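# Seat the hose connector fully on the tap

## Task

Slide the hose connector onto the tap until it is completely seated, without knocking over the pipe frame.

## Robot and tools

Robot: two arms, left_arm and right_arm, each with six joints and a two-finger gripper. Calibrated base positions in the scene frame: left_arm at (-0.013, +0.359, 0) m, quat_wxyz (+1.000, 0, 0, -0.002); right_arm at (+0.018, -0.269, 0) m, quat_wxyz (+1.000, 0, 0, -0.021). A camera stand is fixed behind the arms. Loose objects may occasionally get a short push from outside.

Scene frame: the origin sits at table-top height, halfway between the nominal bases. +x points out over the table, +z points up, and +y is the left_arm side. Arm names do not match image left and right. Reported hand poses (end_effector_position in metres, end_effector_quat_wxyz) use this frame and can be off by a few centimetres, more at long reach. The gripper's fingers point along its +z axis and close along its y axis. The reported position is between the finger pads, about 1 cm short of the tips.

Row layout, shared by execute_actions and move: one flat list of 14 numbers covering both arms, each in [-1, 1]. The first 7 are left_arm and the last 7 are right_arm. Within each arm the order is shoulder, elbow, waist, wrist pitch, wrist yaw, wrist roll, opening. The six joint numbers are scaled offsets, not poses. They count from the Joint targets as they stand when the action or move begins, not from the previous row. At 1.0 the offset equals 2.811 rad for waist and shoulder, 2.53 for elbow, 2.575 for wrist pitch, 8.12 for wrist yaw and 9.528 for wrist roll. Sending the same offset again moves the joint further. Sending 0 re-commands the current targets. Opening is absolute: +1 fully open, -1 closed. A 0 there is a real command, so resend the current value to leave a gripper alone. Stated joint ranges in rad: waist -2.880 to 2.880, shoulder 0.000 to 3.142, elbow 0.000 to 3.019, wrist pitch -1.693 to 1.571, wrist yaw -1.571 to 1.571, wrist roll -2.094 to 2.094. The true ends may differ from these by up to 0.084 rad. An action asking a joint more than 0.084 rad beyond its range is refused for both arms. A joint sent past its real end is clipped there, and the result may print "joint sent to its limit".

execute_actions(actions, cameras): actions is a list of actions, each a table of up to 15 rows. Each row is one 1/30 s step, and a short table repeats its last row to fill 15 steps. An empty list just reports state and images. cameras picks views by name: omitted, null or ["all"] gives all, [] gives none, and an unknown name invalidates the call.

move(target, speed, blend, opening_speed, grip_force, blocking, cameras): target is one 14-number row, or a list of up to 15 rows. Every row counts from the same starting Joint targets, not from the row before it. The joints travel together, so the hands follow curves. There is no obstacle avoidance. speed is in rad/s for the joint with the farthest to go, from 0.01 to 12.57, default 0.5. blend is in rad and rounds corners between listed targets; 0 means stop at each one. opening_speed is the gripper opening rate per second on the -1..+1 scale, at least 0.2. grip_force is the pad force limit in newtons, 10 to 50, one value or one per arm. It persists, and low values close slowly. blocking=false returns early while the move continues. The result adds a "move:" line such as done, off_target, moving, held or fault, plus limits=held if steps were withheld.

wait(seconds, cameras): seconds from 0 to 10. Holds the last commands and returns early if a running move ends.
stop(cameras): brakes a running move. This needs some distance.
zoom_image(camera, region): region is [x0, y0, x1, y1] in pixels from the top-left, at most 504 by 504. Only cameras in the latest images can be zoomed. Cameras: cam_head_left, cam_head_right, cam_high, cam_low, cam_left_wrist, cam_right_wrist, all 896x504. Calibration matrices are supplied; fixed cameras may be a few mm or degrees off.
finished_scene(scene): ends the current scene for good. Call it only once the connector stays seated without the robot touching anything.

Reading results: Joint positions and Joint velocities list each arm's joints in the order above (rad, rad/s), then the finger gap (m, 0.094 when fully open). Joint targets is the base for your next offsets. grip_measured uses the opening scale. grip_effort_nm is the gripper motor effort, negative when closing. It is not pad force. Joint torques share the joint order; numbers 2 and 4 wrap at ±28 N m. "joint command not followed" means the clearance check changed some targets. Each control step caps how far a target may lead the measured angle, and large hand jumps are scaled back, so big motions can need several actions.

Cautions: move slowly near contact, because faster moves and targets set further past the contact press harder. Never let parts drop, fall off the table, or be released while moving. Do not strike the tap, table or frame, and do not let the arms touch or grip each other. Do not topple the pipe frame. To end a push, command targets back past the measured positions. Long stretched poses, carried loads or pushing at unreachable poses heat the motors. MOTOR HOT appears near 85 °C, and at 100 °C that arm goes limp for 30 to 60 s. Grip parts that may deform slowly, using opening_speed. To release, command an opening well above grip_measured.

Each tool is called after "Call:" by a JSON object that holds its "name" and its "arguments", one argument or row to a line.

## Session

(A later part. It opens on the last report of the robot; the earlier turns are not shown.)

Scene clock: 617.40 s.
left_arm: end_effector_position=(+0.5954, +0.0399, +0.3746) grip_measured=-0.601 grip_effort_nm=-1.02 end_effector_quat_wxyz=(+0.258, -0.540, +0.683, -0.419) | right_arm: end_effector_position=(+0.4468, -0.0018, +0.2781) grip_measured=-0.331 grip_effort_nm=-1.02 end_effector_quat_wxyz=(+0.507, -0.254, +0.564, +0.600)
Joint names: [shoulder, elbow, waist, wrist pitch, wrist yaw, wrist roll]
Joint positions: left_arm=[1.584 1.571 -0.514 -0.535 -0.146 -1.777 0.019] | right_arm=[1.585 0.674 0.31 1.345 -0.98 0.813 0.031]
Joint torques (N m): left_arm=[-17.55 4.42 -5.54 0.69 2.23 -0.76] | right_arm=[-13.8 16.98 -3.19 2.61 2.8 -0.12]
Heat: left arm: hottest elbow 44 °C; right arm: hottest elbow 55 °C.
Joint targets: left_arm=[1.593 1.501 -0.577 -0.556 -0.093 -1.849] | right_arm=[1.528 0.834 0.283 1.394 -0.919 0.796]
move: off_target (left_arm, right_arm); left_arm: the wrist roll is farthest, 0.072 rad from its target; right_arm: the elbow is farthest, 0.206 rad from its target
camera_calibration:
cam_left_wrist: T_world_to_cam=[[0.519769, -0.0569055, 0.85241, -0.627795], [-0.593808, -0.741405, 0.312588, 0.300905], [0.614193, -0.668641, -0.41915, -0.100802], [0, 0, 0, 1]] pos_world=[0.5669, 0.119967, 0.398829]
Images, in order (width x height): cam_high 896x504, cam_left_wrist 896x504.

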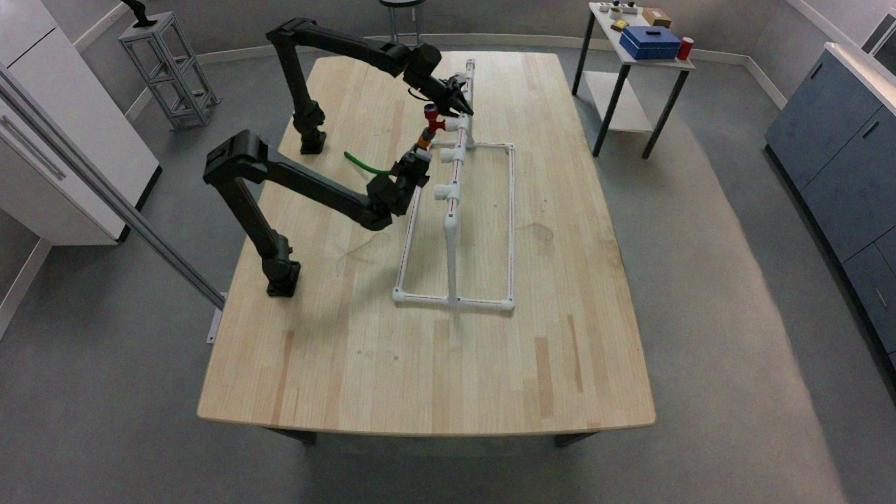

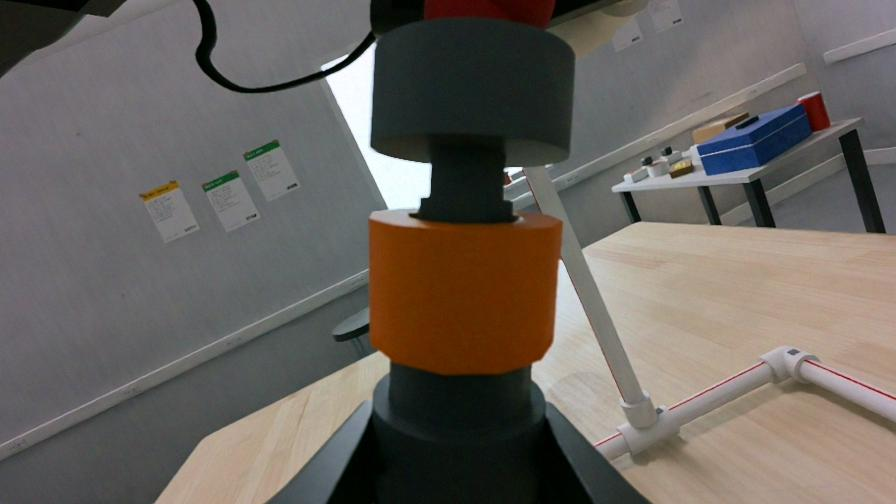

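Call:
{"name": "execute_actions", "arguments": {
  "actions": []
}}

Scene clock: 628.80 s.
left_arm: end_effector_position=(+0.5954, +0.0399, +0.3746) grip_measured=-0.601 grip_effort_nm=-1.02 end_effector_quat_wxyz=(+0.258, -0.540, +0.683, -0.419) | right_arm: end_effector_position=(+0.4468, -0.0018, +0.2781) grip_measured=-0.331 grip_effort_nm=-1.02 end_effector_quat_wxyz=(+0.507, -0.254, +0.564, +0.600)
Joint names: [shoulder, elbow, waist, wrist pitch, wrist yaw, wrist roll]
Joint positions: left_arm=[1.584 1.571 -0.514 -0.535 -0.146 -1.777 0.019] | right_arm=[1.585 0.674 0.31 1.345 -0.98 0.813 0.031]
Joint velocities: within noise
Joint torques (N m): left_arm=[-17.55 4.44 -5.36 0.62 2.24 -0.74] | right_arm=[-13.74 16.98 -3.25 2.58 2.8 -0.12]
Heat: left arm: hottest elbow 43 °C; right arm: hottest elbow 55 °C.
Joint targets: left_arm=[1.593 1.502 -0.577 -0.556 -0.093 -1.849] | right_arm=[1.528 0.834 0.283 1.394 -0.919 0.797]
Tool commands: left_gripper/opening=-0.8 right_gripper/opening=-0.6
camera_calibration:
cam_left_wrist: T_world_to_cam=[[0.519769, -0.0569055, 0.85241, -0.627795], [-0.593808, -0.741405, 0.312588, 0.300905], [0.614193, -0.668641, -0.41915, -0.100802], [0, 0, 0, 1]] pos_world=[0.5669, 0.119967, 0.398829]
cam_right_wrist: T_world_to_cam=[[0.900359, -0.131404, -0.414833, -0.284585], [-0.428824, -0.106003, -0.897147, 0.479356], [0.0739153, 0.985645, -0.15179, 0.0988415], [0, 0, 0, 1]] pos_world=[0.454482, -0.0840051, 0.327001]

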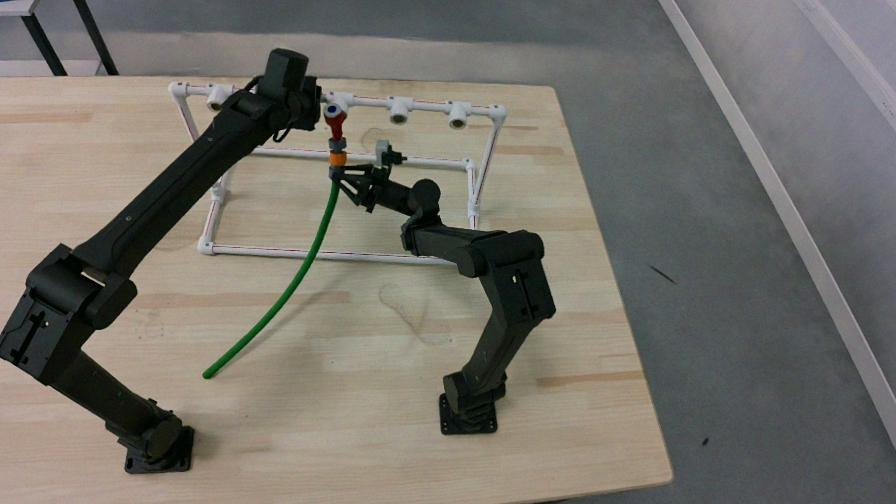

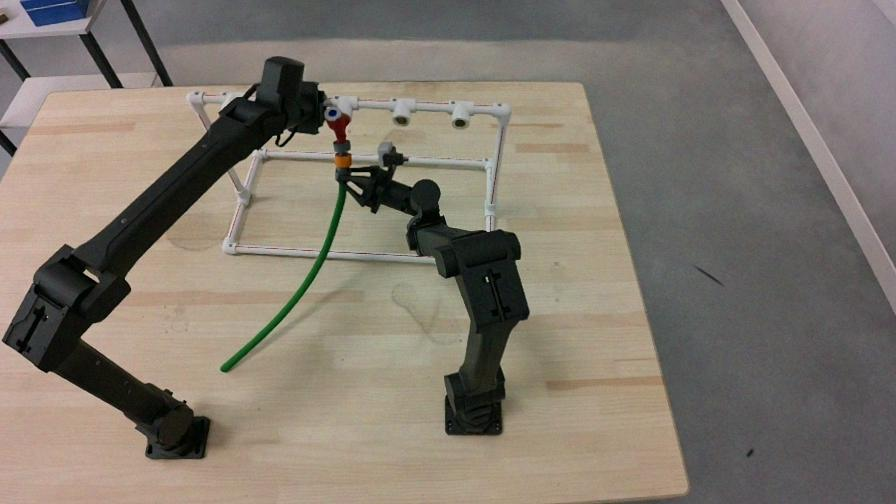

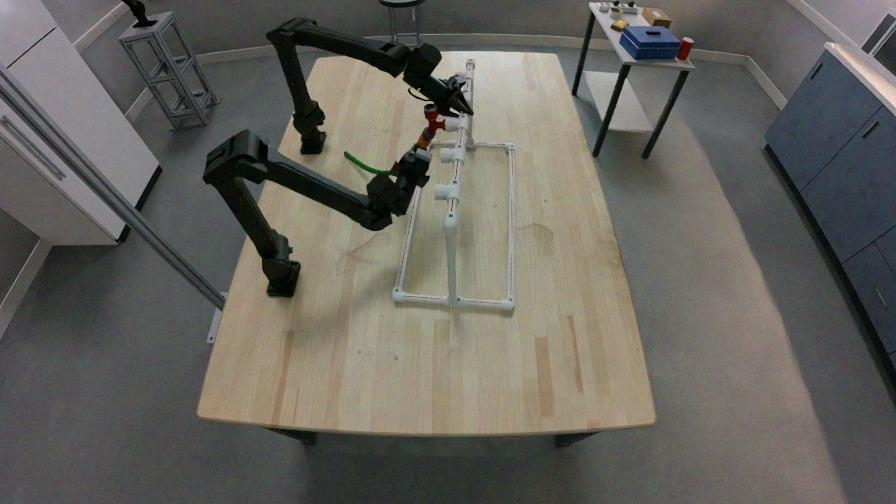

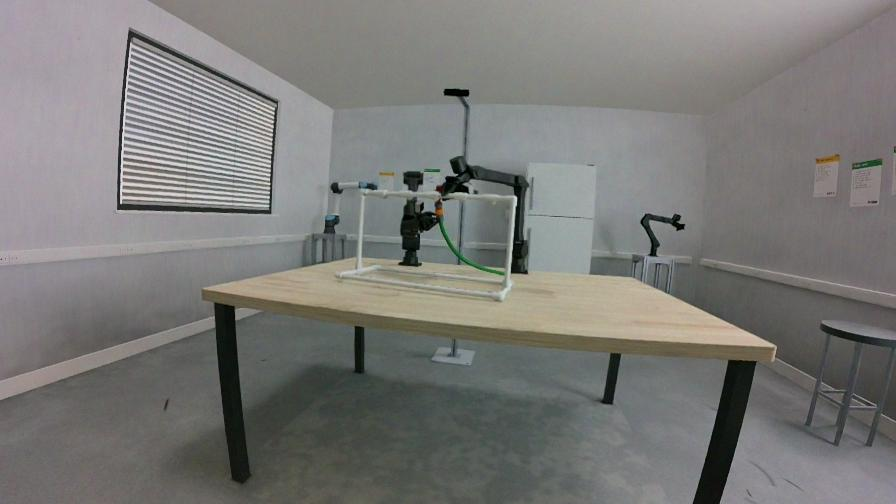

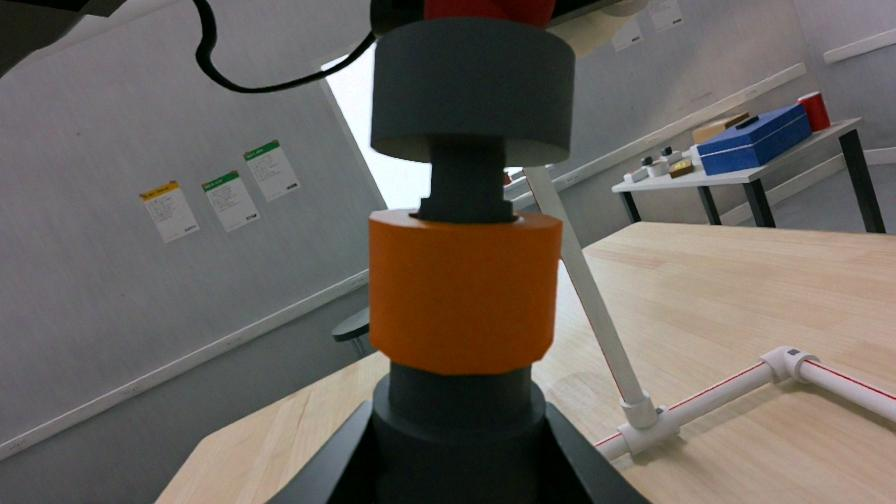

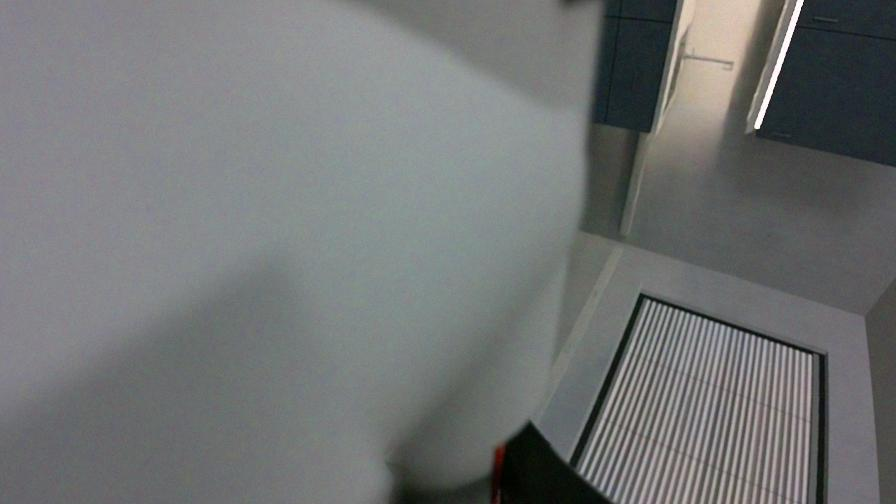

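Call:
{"name": "move", "arguments": {
  "target": [
    [0,0,0,0,0,0,-0.8,-0.004,0.012,0.022,0,0.005,0,-0.6],
    [0,0,0,0,0,0,-0.8,-0.004,0.012,-0.018,0,-0.005,0,-0.6],
    [0,0,0,0,0,0,-0.8,-0.006,0.012,0.024,0.008,0.006,0,-0.6],
    [0,0,0,0,0,0,-0.8,-0.006,0.012,-0.02,0.008,-0.006,0,-0.6],
    [0,0,0,0,0,0,-0.8,-0.006,0.014,0.024,0.008,0.006,0.005,-0.6],
    [0,0,0,0,0,0,-0.8,-0.006,0.014,-0.02,0.008,-0.006,-0.005,-0.6],
    [0,0,0,0,0,0,-0.8,-0.006,0.014,0.002,0.008,0,0,-0.6]
  ],
  "blend": 0.01,
  "speed": 0.25,
  "cameras": ["cam_left_wrist","cam_low"]
}}

Scene clock: 644.20 s.
left_arm: end_effector_position=(+0.5914, +0.0401, +0.3712) grip_measured=-0.601 grip_effort_nm=-1.02 end_effector_quat_wxyz=(+0.257, -0.534, +0.690, -0.416) | right_arm: end_effector_position=(+0.4427, +0.0018, +0.2743) grip_measured=-0.331 grip_effort_nm=-1.02 end_effector_quat_wxyz=(+0.500, -0.269, +0.562, +0.602)
Joint names: [shoulder, elbow, waist, wrist pitch, wrist yaw, wrist roll]
Joint positions: left_arm=[1.577 1.557 -0.515 -0.535 -0.136 -1.76 0.019] | right_arm=[1.592 0.676 0.314 1.349 -1.008 0.804 0.031]
Joint torques (N m): left_arm=[-16.73 5.53 -5.42 0.64 1.85 -0.93] | right_arm=[-14.51 16.4 -2.67 2.65 3.17 -0.01]
Heat: left arm: hottest elbow 41 °C; right arm: hottest elbow 57 °C.
Joint targets: left_arm=[1.593 1.501 -0.577 -0.556 -0.093 -1.849] | right_arm=[1.528 0.829 0.294 1.401 -0.938 0.798]
move: off_target (left_arm, right_arm); left_arm: the wrist roll is farthest, 0.089 rad from its target; right_arm: the elbow is farthest, 0.194 rad from its target
camera_calibration:
cam_left_wrist: T_world_to_cam=[[0.521219, -0.0763854, 0.849998, -0.622019], [-0.605369, -0.735128, 0.305149, 0.309114], [0.601548, -0.673612, -0.429404, -0.0881685], [0, 0, 0, 1]] pos_world=[0.564373, 0.120334, 0.396529]
Images, in order (width x height): cam_low 896x504, cam_left_wrist 896x504.

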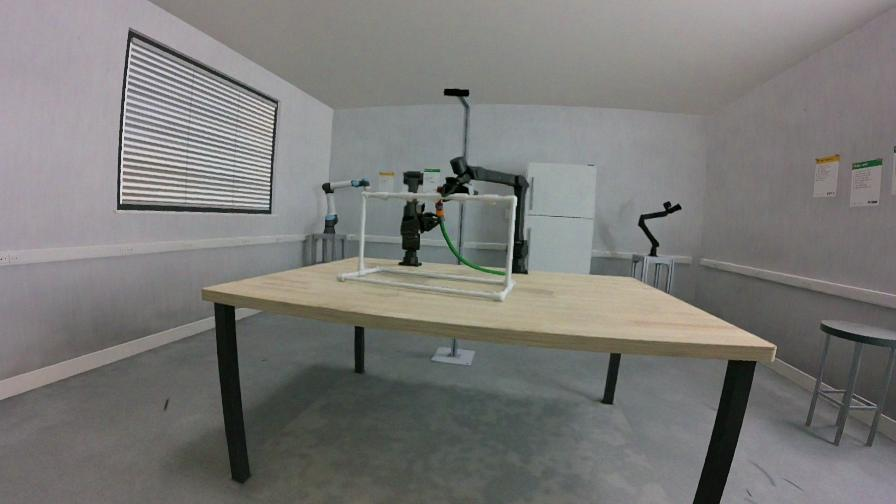

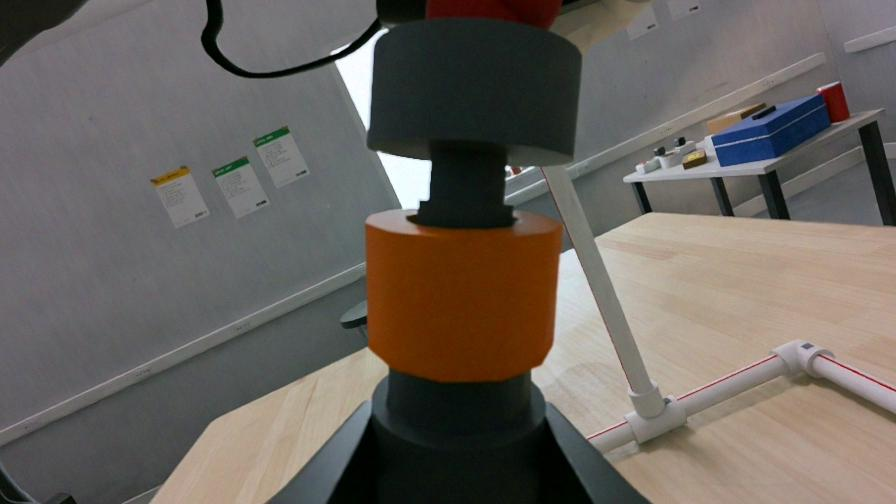

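Call:
{"name": "move", "arguments": {
  "target": [
    [-0.06,0,0.01,0,0,0,-0.8,-0.03,0.02,0,0.01,0,0,-0.6],
    [-0.06,0.0,0.01,0,0,0,-0.8,-0.036,0.024,0.002,0.012,0,0,-0.6],
    [0.03,0,0,0,0,0,-0.8,-0.036,0.024,0.002,0.012,0,0,-0.6]
  ],
  "speed": 0.1,
  "cameras": ["cam_left_wrist","cam_low"]
}}

Call:
{"name": "execute_actions", "arguments": {
  "actions": [],
  "cameras": ["cam_high"]
}}

Scene clock: 655.57 s.
left_arm: end_effector_position=(+0.5907, +0.0435, +0.3753) grip_measured=-0.601 grip_effort_nm=-1.02 end_effector_quat_wxyz=(+0.252, -0.539, +0.684, -0.422) | right_arm: end_effector_position=(+0.4385, +0.0035, +0.2865) grip_measured=-0.331 grip_effort_nm=-1.02 end_effector_quat_wxyz=(+0.493, -0.265, +0.558, +0.613)
Joint names: [shoulder, elbow, waist, wrist pitch, wrist yaw, wrist roll]
Joint positions: left_arm=[1.568 1.553 -0.509 -0.533 -0.127 -1.776 0.019] | right_arm=[1.571 0.68 0.319 1.353 -1.01 0.85 0.031]
Joint torques (N m): left_arm=[-8.64 6.13 -5.3 0.65 1.33 -0.7] | right_arm=[-17.26 15.23 -1.96 2.66 2.23 -0.29]
Heat: left arm: hottest elbow 41 °C; right arm: hottest elbow 60 °C.
Joint targets: left_arm=[1.669 1.505 -0.571 -0.554 -0.096 -1.843] | right_arm=[1.479 0.814 0.307 1.403 -0.964 0.817]
move: off_target (left_arm, right_arm); left_arm: the shoulder is farthest, 0.109 rad from its target; right_arm: the elbow is farthest, 0.209 rad from its target
camera_calibration:
cam_left_wrist: T_world_to_cam=[[0.522317, -0.0548678, 0.850984, -0.626845], [-0.600105, -0.732648, 0.321094, 0.300677], [0.605854, -0.678393, -0.415601, -0.0912275], [0, 0, 0, 1]] pos_world=[0.56312, 0.124009, 0.398975]
Images, in order (width x height): cam_low 896x504, cam_left_wrist 896x504.

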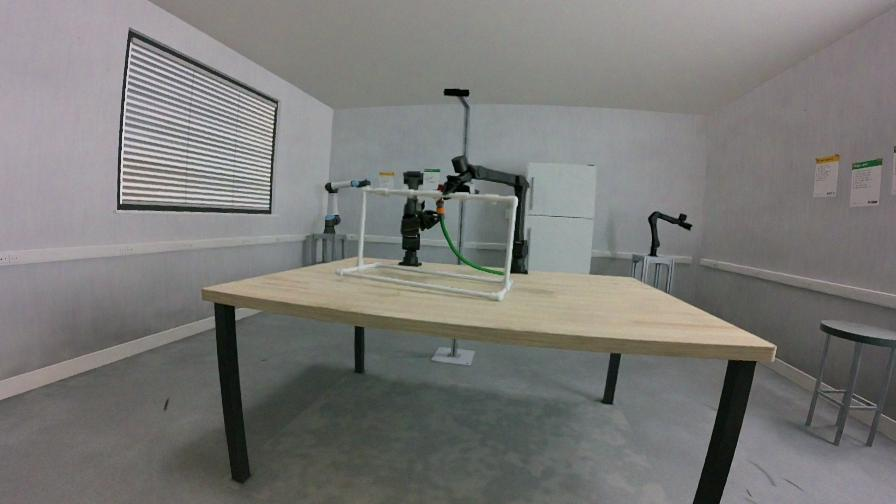

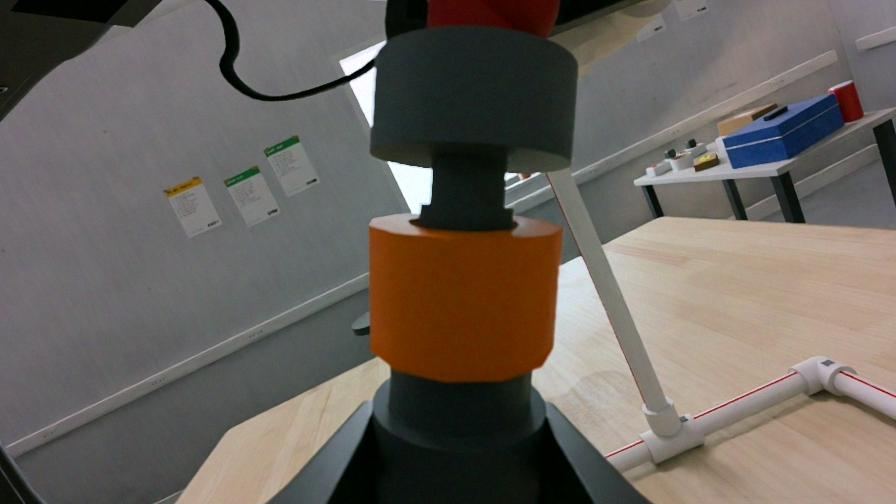

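Scene clock: 655.57 s.
left_arm: end_effector_position=(+0.5907, +0.0435, +0.3753) grip_measured=-0.601 grip_effort_nm=-1.02 end_effector_quat_wxyz=(+0.252, -0.539, +0.684, -0.422) | right_arm: end_effector_position=(+0.4385, +0.0035, +0.2865) grip_measured=-0.331 grip_effort_nm=-1.02 end_effector_quat_wxyz=(+0.493, -0.265, +0.558, +0.613)
Joint names: [shoulder, elbow, waist, wrist pitch, wrist yaw, wrist roll]
Joint positions: left_arm=[1.568 1.553 -0.509 -0.533 -0.127 -1.776 0.019] | right_arm=[1.571 0.68 0.319 1.353 -1.01 0.85 0.031]
Joint velocities: within noise
Joint torques (N m): left_arm=[-8.64 6.13 -5.3 0.65 1.33 -0.7] | right_arm=[-17.26 15.23 -1.96 2.66 2.23 -0.29]
Heat: left arm: hottest elbow 41 °C; right arm: hottest elbow 60 °C.
Joint targets: left_arm=[1.669 1.505 -0.571 -0.554 -0.096 -1.843] | right_arm=[1.479 0.814 0.307 1.403 -0.964 0.817]
Tool commands: left_gripper/opening=-0.8 right_gripper/opening=-0.6
Images, in order (width x height): cam_high 896x504.

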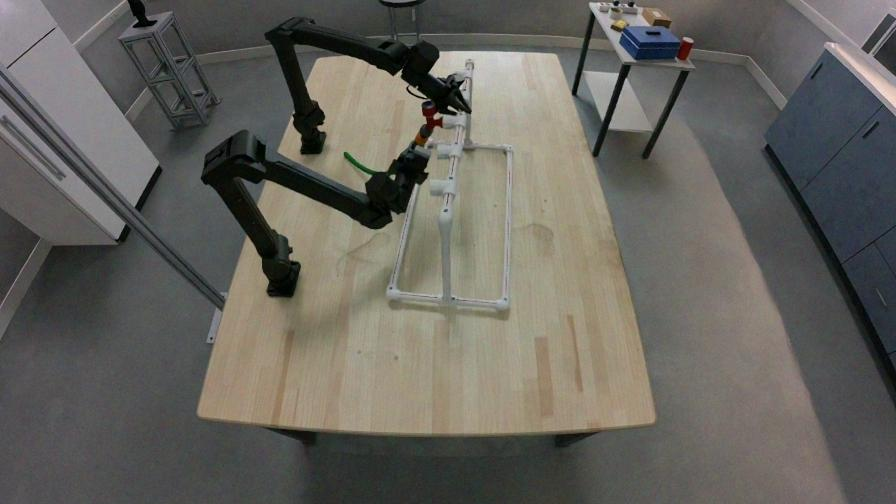

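Call:
{"name": "move", "arguments": {
  "target": [
    [0.06,-0.03,0,0,0,0,-0.8,0,0,0,0,0,0,-0.6],
    [0.10,-0.07,0,0,0,0,-0.8,-0.002,0.002,0.003,0.0,0,0,-0.6],
    [0.10,-0.07,0,0,0,0,-0.8,-0.004,0.012,0.025,0,0.01,0,-0.6],
    [0.10,-0.07,0,0,0,0,-0.8,-0.004,0.012,-0.025,0,-0.01,0,-0.6],
    [0.10,-0.07,0,0,0,0,-0.8,-0.004,0.012,0.0,0,0,0,-0.6]
  ],
  "speed": 0.1,
  "cameras": ["cam_left_wrist","cam_low","cam_high"]
}}

Scene clock: 670.17 s.
left_arm: end_effector_position=(+0.6013, +0.0371, +0.3664) grip_measured=-0.601 grip_effort_nm=-1.02 end_effector_quat_wxyz=(+0.277, -0.519, +0.693, -0.417) | right_arm: end_effector_position=(+0.4446, -0.0019, +0.2749) grip_measured=-0.331 grip_effort_nm=-1.02 end_effector_quat_wxyz=(+0.469, -0.271, +0.571, +0.617)
Joint names: [shoulder, elbow, waist, wrist pitch, wrist yaw, wrist roll]
Joint positions: left_arm=[1.597 1.553 -0.516 -0.487 -0.155 -1.717 0.019] | right_arm=[1.594 0.698 0.293 1.33 -1.073 0.863 0.031]
Joint torques (N m): left_arm=[-9.17 4.83 -2.08 0.7 0.68 -0.33] | right_arm=[-18.26 14.22 -5.13 3 1.27 -0.35]
Heat: left arm: hottest elbow 40 °C; right arm: hottest elbow 60 °C.
Joint targets: left_arm=[1.698 1.489 -0.532 -0.506 -0.138 -1.753] | right_arm=[1.490 0.818 0.247 1.390 -1.050 0.825]
move: off_target (left_arm, right_arm; path cut at 10 s); path passed 4 of 5 targets; left_arm: the shoulder is farthest, 0.354 rad from its target; right_arm: the elbow is farthest, 0.147 rad from its target
camera_calibration:
cam_left_wrist: T_world_to_cam=[[0.486682, -0.105847, 0.867143, -0.607836], [-0.621843, -0.739149, 0.258784, 0.341402], [0.613557, -0.665173, -0.425551, -0.10708], [0, 0, 0, 1]] pos_world=[0.573821, 0.116782, 0.393163]
Images, in order (width x height): cam_high 896x504, cam_low 896x504, cam_left_wrist 896x504.

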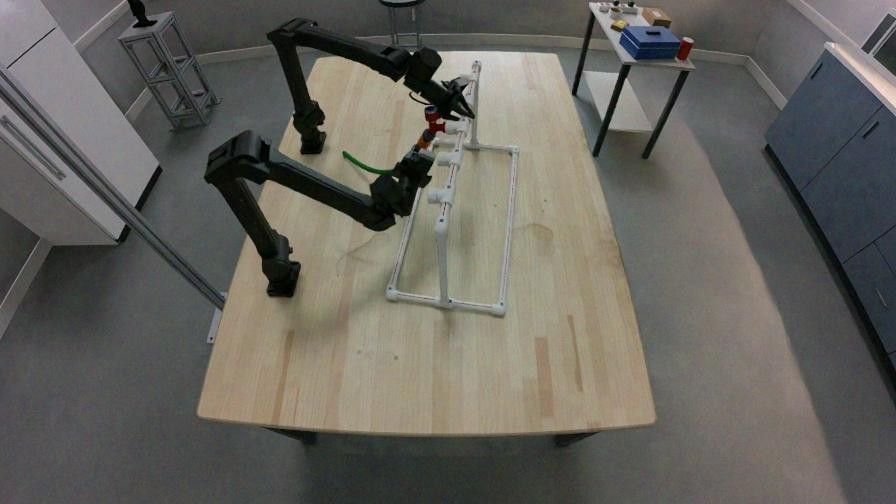

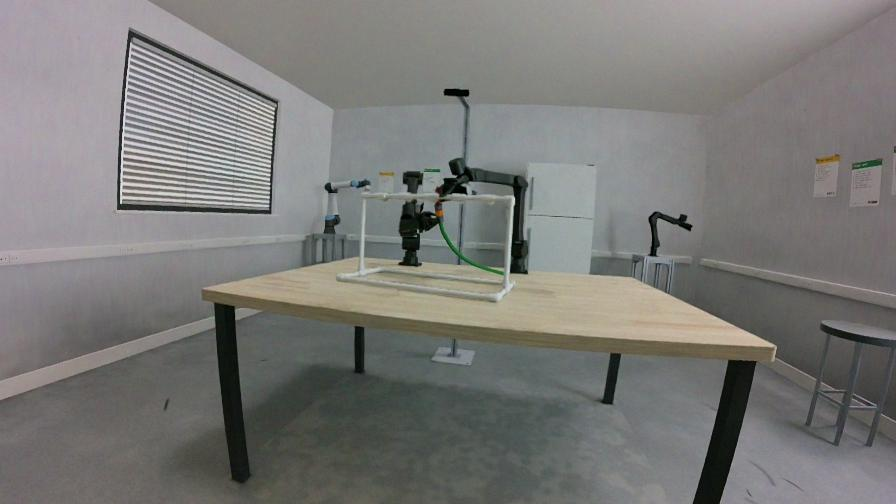

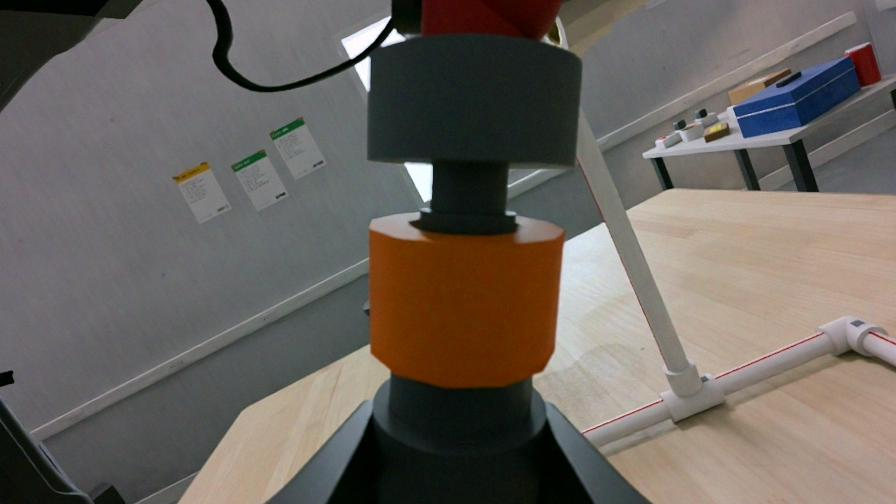

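Call:
{"name": "move", "arguments": {
  "target": [
    [0,0,0,0,0,0,-0.8,-0.004,0.016,0.018,0,0,0.015,-0.6],
    [0,0,0,0,0,0,-0.8,-0.004,0.016,0.018,0,0,-0.012,-0.6],
    [0,0,0,0,0,0,-0.8,-0.004,0.018,0.014,0,0,0.018,-0.6],
    [0,0,0,0,0,0,-0.8,-0.004,0.018,0.014,0,0,-0.015,-0.6],
    [0,0,0,0,0,0,-0.8,-0.004,0.018,0.014,0,0,0.018,-0.6],
    [0,0,0,0,0,0,-0.8,-0.004,0.018,0.014,0,0,0.004,-0.6]
  ],
  "blend": 0.01,
  "speed": 0.3,
  "cameras": ["cam_left_wrist","cam_low"]
}}

Scene clock: 697.60 s.
left_arm: end_effector_position=(+0.6014, +0.0359, +0.3662) grip_measured=-0.601 grip_effort_nm=-1.02 end_effector_quat_wxyz=(+0.276, -0.516, +0.695, -0.418) | right_arm: end_effector_position=(+0.4437, -0.0006, +0.2765) grip_measured=-0.331 grip_effort_nm=-1.02 end_effector_quat_wxyz=(+0.447, -0.262, +0.578, +0.631)
Joint names: [shoulder, elbow, waist, wrist pitch, wrist yaw, wrist roll]
Joint positions: left_arm=[1.598 1.553 -0.516 -0.484 -0.151 -1.712 0.019] | right_arm=[1.592 0.704 0.294 1.324 -1.089 0.92 0.031]
Joint torques (N m): left_arm=[-9.23 4.85 -2.26 0.61 0.49 -0.39] | right_arm=[-17.61 15.28 -1.32 2.82 1.65 -0.48]
Heat: left arm: hottest elbow 39 °C; right arm: hottest elbow 61 °C.
Joint targets: left_arm=[1.698 1.489 -0.532 -0.506 -0.138 -1.753] | right_arm=[1.497 0.839 0.287 1.380 -1.056 0.872]
move: off_target (left_arm, right_arm); left_arm: the shoulder is farthest, 0.100 rad from its target; right_arm: the elbow is farthest, 0.159 rad from its target
camera_calibration:
cam_left_wrist: T_world_to_cam=[[0.48453, -0.110222, 0.867803, -0.606615], [-0.627067, -0.735452, 0.256705, 0.344426], [0.609933, -0.668552, -0.425465, -0.105878], [0, 0, 0, 1]] pos_world=[0.574479, 0.115662, 0.392959]
Images, in order (width x height): cam_low 896x504, cam_left_wrist 896x504.

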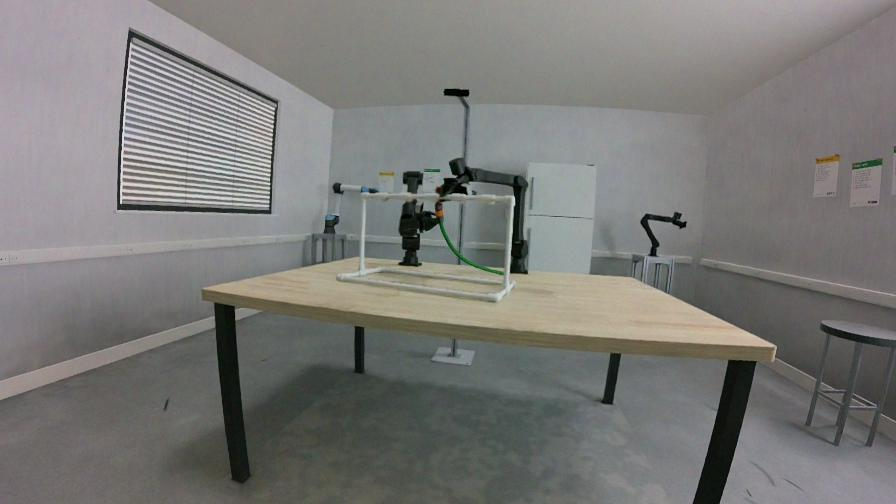

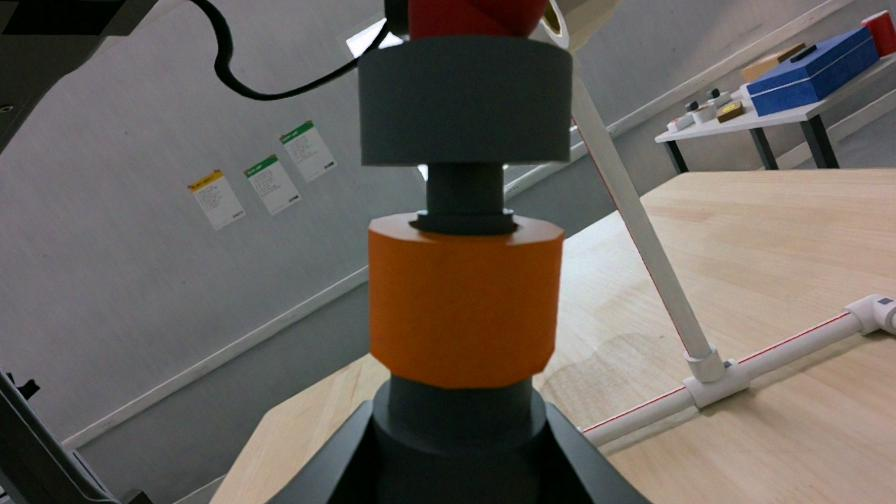

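Call:
{"name": "zoom_image", "arguments": {
  "camera": "cam_left_wrist",
  "region": [340, 130, 600, 270]
}}

Scaled by 1.938.

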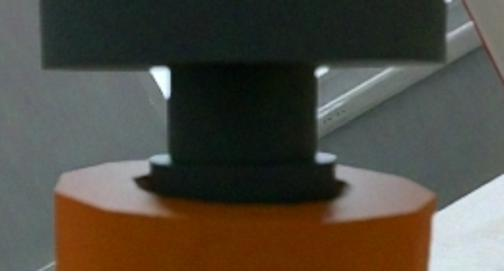

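Call:
{"name": "move", "arguments": {
  "target": [
    [-0.0213,0.01,0,0,0,0,-0.8,0.0171,-0.0213,0,0,0,0,-0.6],
    [-0.0960,-0.0711,-0.0669,0.0023,-0.02,-0.0091,-0.8,-0.0879,-0.1498,-0.0007,0.0019,-0.0023,0.0029,-0.6]
  ],
  "speed": 0.12
}}

Scene clock: 731.50 s.
left_arm: end_effector_position=(+0.4943, +0.0074, +0.3693) grip_measured=-0.601 grip_effort_nm=-1.02 end_effector_quat_wxyz=(+0.280, -0.519, +0.691, -0.419) | right_arm: end_effector_position=(+0.3368, -0.0277, +0.2749) grip_measured=-0.331 grip_effort_nm=-1.02 end_effector_quat_wxyz=(+0.442, -0.262, +0.582, +0.630)
Joint names: [shoulder, elbow, waist, wrist pitch, wrist yaw, wrist roll]
Joint positions: left_arm=[1.41 1.353 -0.685 -0.484 -0.305 -1.805 0.019] | right_arm=[1.32 0.411 0.294 1.327 -1.094 0.91 0.031]
Joint torques (N m): left_arm=[-13.57 6.37 -3.43 0.79 0.11 -0.34] | right_arm=[-10.11 9.24 -1.49 2.91 1.12 -0.07]
Heat: left arm: hottest elbow 38 °C; right arm: hottest elbow 64 °C.
Joint targets: left_arm=[1.428 1.309 -0.720 -0.500 -0.300 -1.840] | right_arm=[1.250 0.460 0.286 1.385 -1.075 0.900]
move: off_target (left_arm, right_arm); left_arm: the elbow is farthest, 0.044 rad from its target; right_arm: the shoulder is farthest, 0.070 rad from its target
camera_calibration:
cam_left_wrist: T_world_to_cam=[[0.479675, -0.10232, 0.87146, -0.559562], [-0.621512, -0.740696, 0.25513, 0.253353], [0.619382, -0.664003, -0.418887, -0.0653818], [0, 0, 0, 1]] pos_world=[0.466366, 0.0869894, 0.39561]
cam_right_wrist: T_world_to_cam=[[0.866094, -0.048022, -0.497569, -0.153695], [-0.497458, -0.180684, -0.848463, 0.434403], [-0.0491578, 0.982368, -0.180378, 0.181158], [0, 0, 0, 1]] pos_world=[0.358116, -0.106855, 0.324778]

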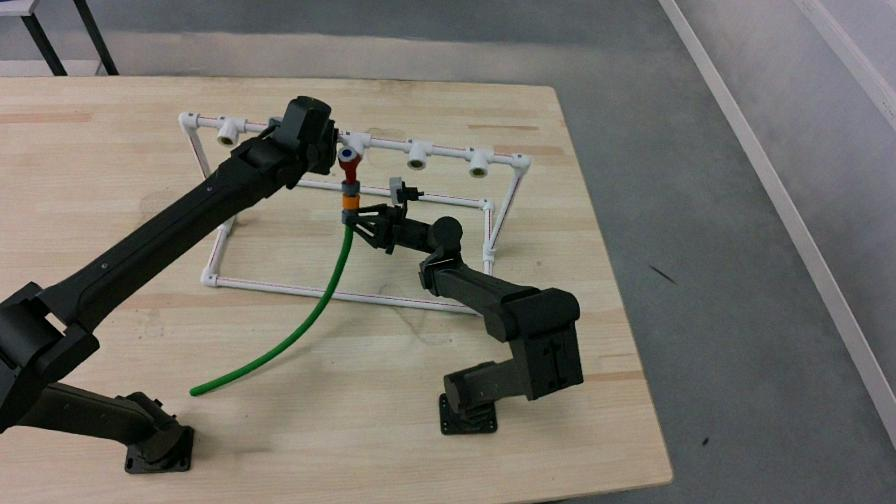

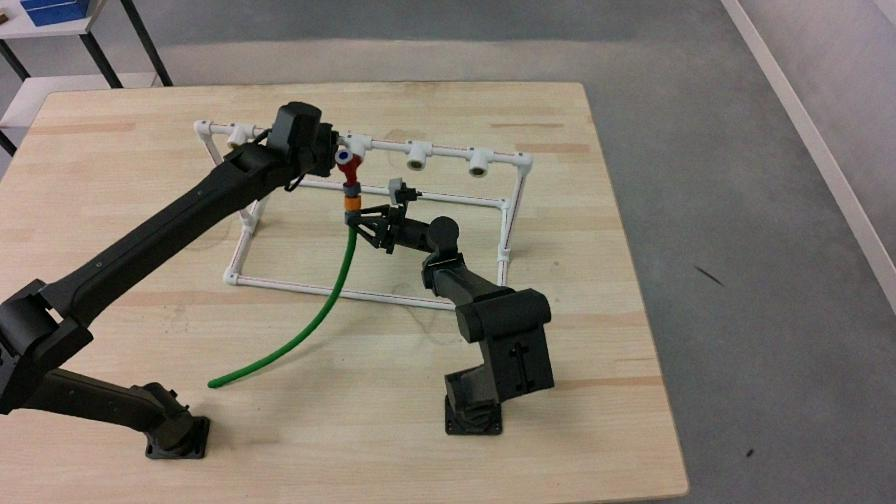

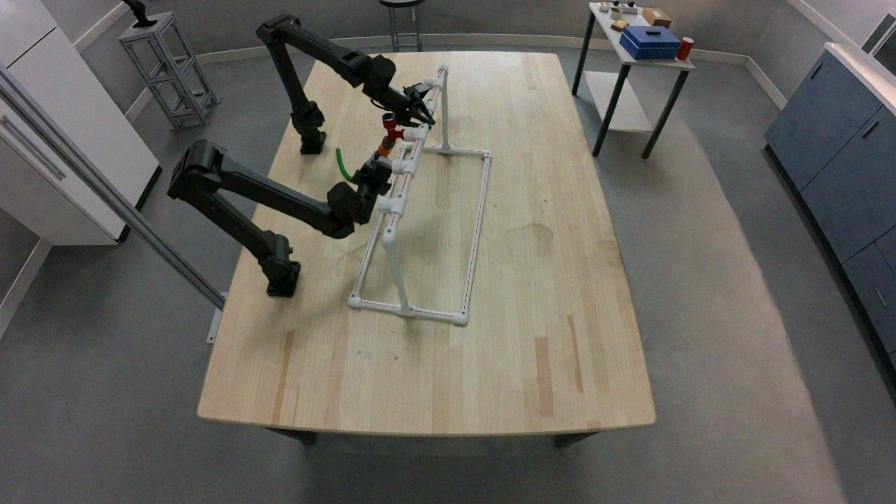

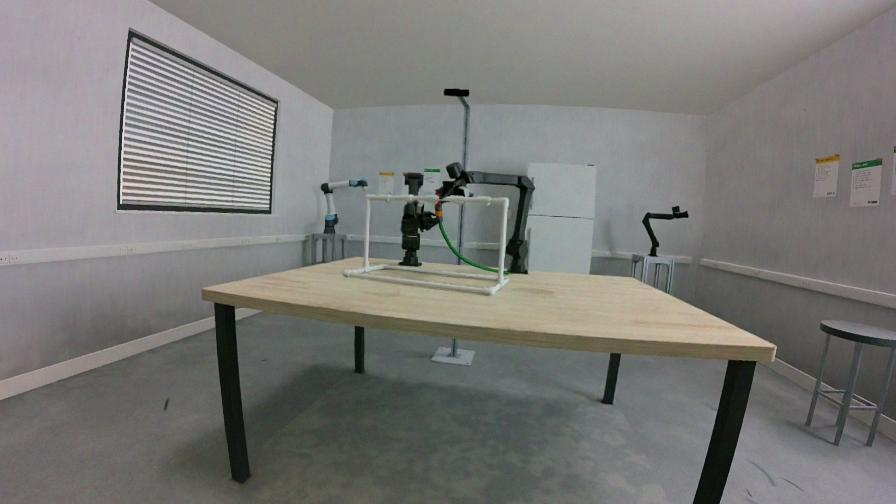

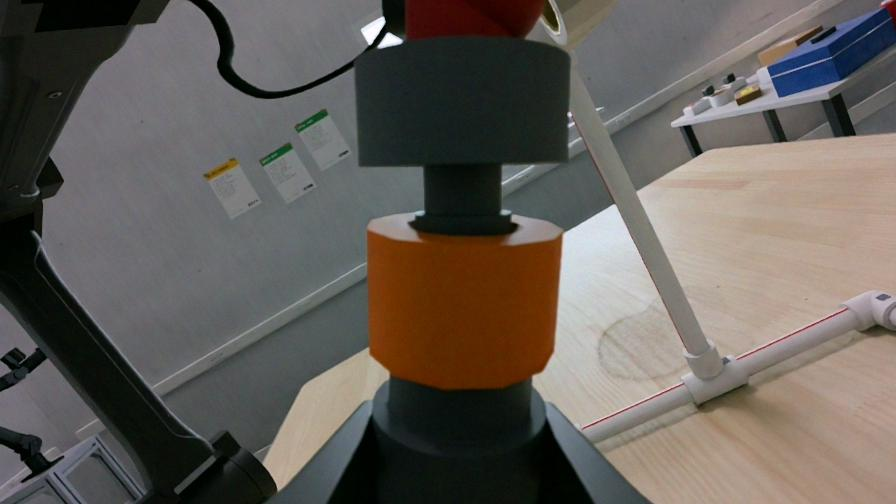

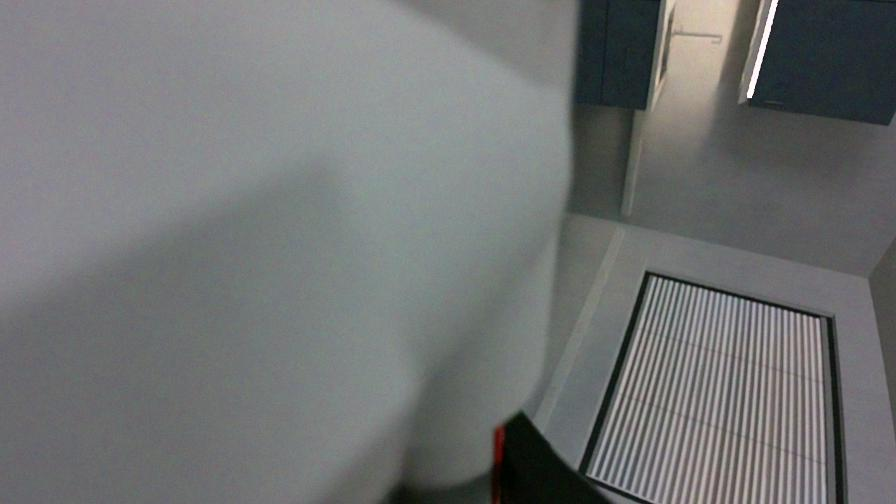

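Call:
{"name": "move", "arguments": {
  "target": [
    [0.018,-0.01,0,0,0,0,-0.8,-0.016,0.04,0,0,0,0,-0.6],
    [0.035,-0.02,0,0,0,0,-0.8,-0.022,0.055,0.0,0,0,0,-0.6],
    [0.035,-0.02,0,0,0,0,-0.8,-0.022,0.055,0.015,0,0,0.01,-0.6],
    [0.035,-0.02,0,0,0,0,-0.8,-0.022,0.055,-0.015,0,0,-0.01,-0.6]
  ],
  "speed": 0.15,
  "cameras": ["cam_low","cam_left_wrist"]
}}

Scene clock: 736.60 s.
left_arm: end_effector_position=(+0.4904, +0.0098, +0.3761) grip_measured=-0.601 grip_effort_nm=-1.02 end_effector_quat_wxyz=(+0.282, -0.519, +0.687, -0.424) | right_arm: end_effector_position=(+0.3332, -0.0279, +0.2840) grip_measured=-0.331 grip_effort_nm=-1.02 end_effector_quat_wxyz=(+0.441, -0.269, +0.576, +0.633)
Joint names: [shoulder, elbow, waist, wrist pitch, wrist yaw, wrist roll]
Joint positions: left_arm=[1.394 1.347 -0.688 -0.482 -0.31 -1.808 0.019] | right_arm=[1.298 0.417 0.293 1.325 -1.108 0.928 0.031]
Joint torques (N m): left_arm=[-13.45 9.7 -0.91 1.28 0.02 0.1] | right_arm=[-11.69 16.34 -1.38 2.63 1.58 -0.23]
Heat: left arm: hottest elbow 38 °C; right arm: hottest elbow 62 °C.
Joint targets: left_arm=[1.410 1.347 -0.688 -0.484 -0.307 -1.804] | right_arm=[1.208 0.566 0.286 1.377 -1.078 0.902]
move: held (left_arm; a check stopped the path), off_target (right_arm; braked when a check withheld steps of left_arm); path passed 1 of 4 targets; limits=held; left_arm: the shoulder is farthest, 0.132 rad from its target; right_arm: the elbow is farthest, 0.182 rad from its target
joint command not followed: on one or more control steps a check withheld the commanded joint targets of the left arm, and it was not sent them on those steps.
cause: the commanded joint targets, or the way to them, would bring a part of the robot too close to another arm (this arm's wrist (the part past the wrist pitch) and the right arm's fingers, along the way the arms are being sent, or toward where that arm still pushes).
camera_calibration:
cam_left_wrist: T_world_to_cam=[[0.471092, -0.0933873, 0.877126, -0.561411], [-0.621564, -0.740708, 0.25497, 0.251091], [0.625884, -0.665304, -0.406988, -0.066097], [0, 0, 0, 1]] pos_world=[0.461915, 0.0895821, 0.401507]
Images, in order (width x height): cam_low 896x504, cam_left_wrist 896x504.

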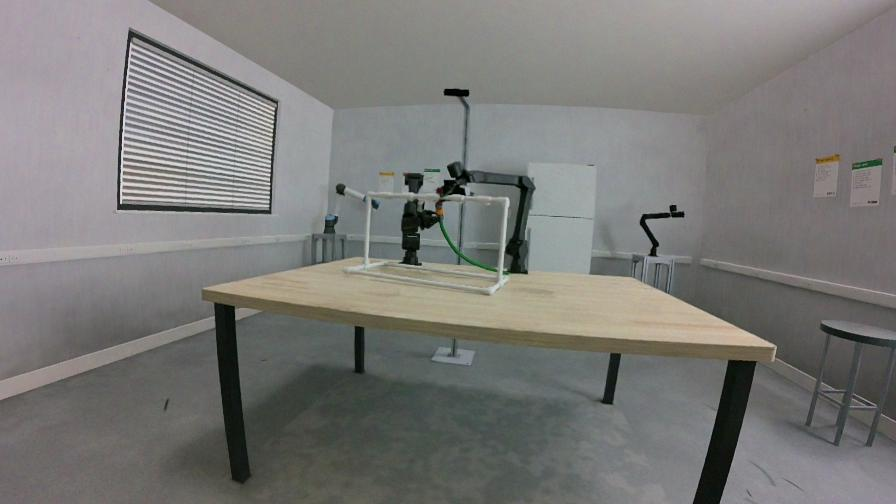

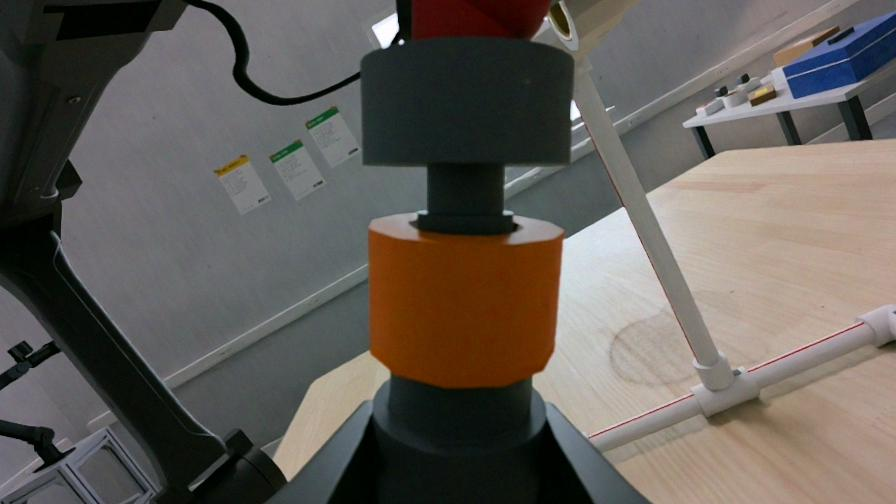

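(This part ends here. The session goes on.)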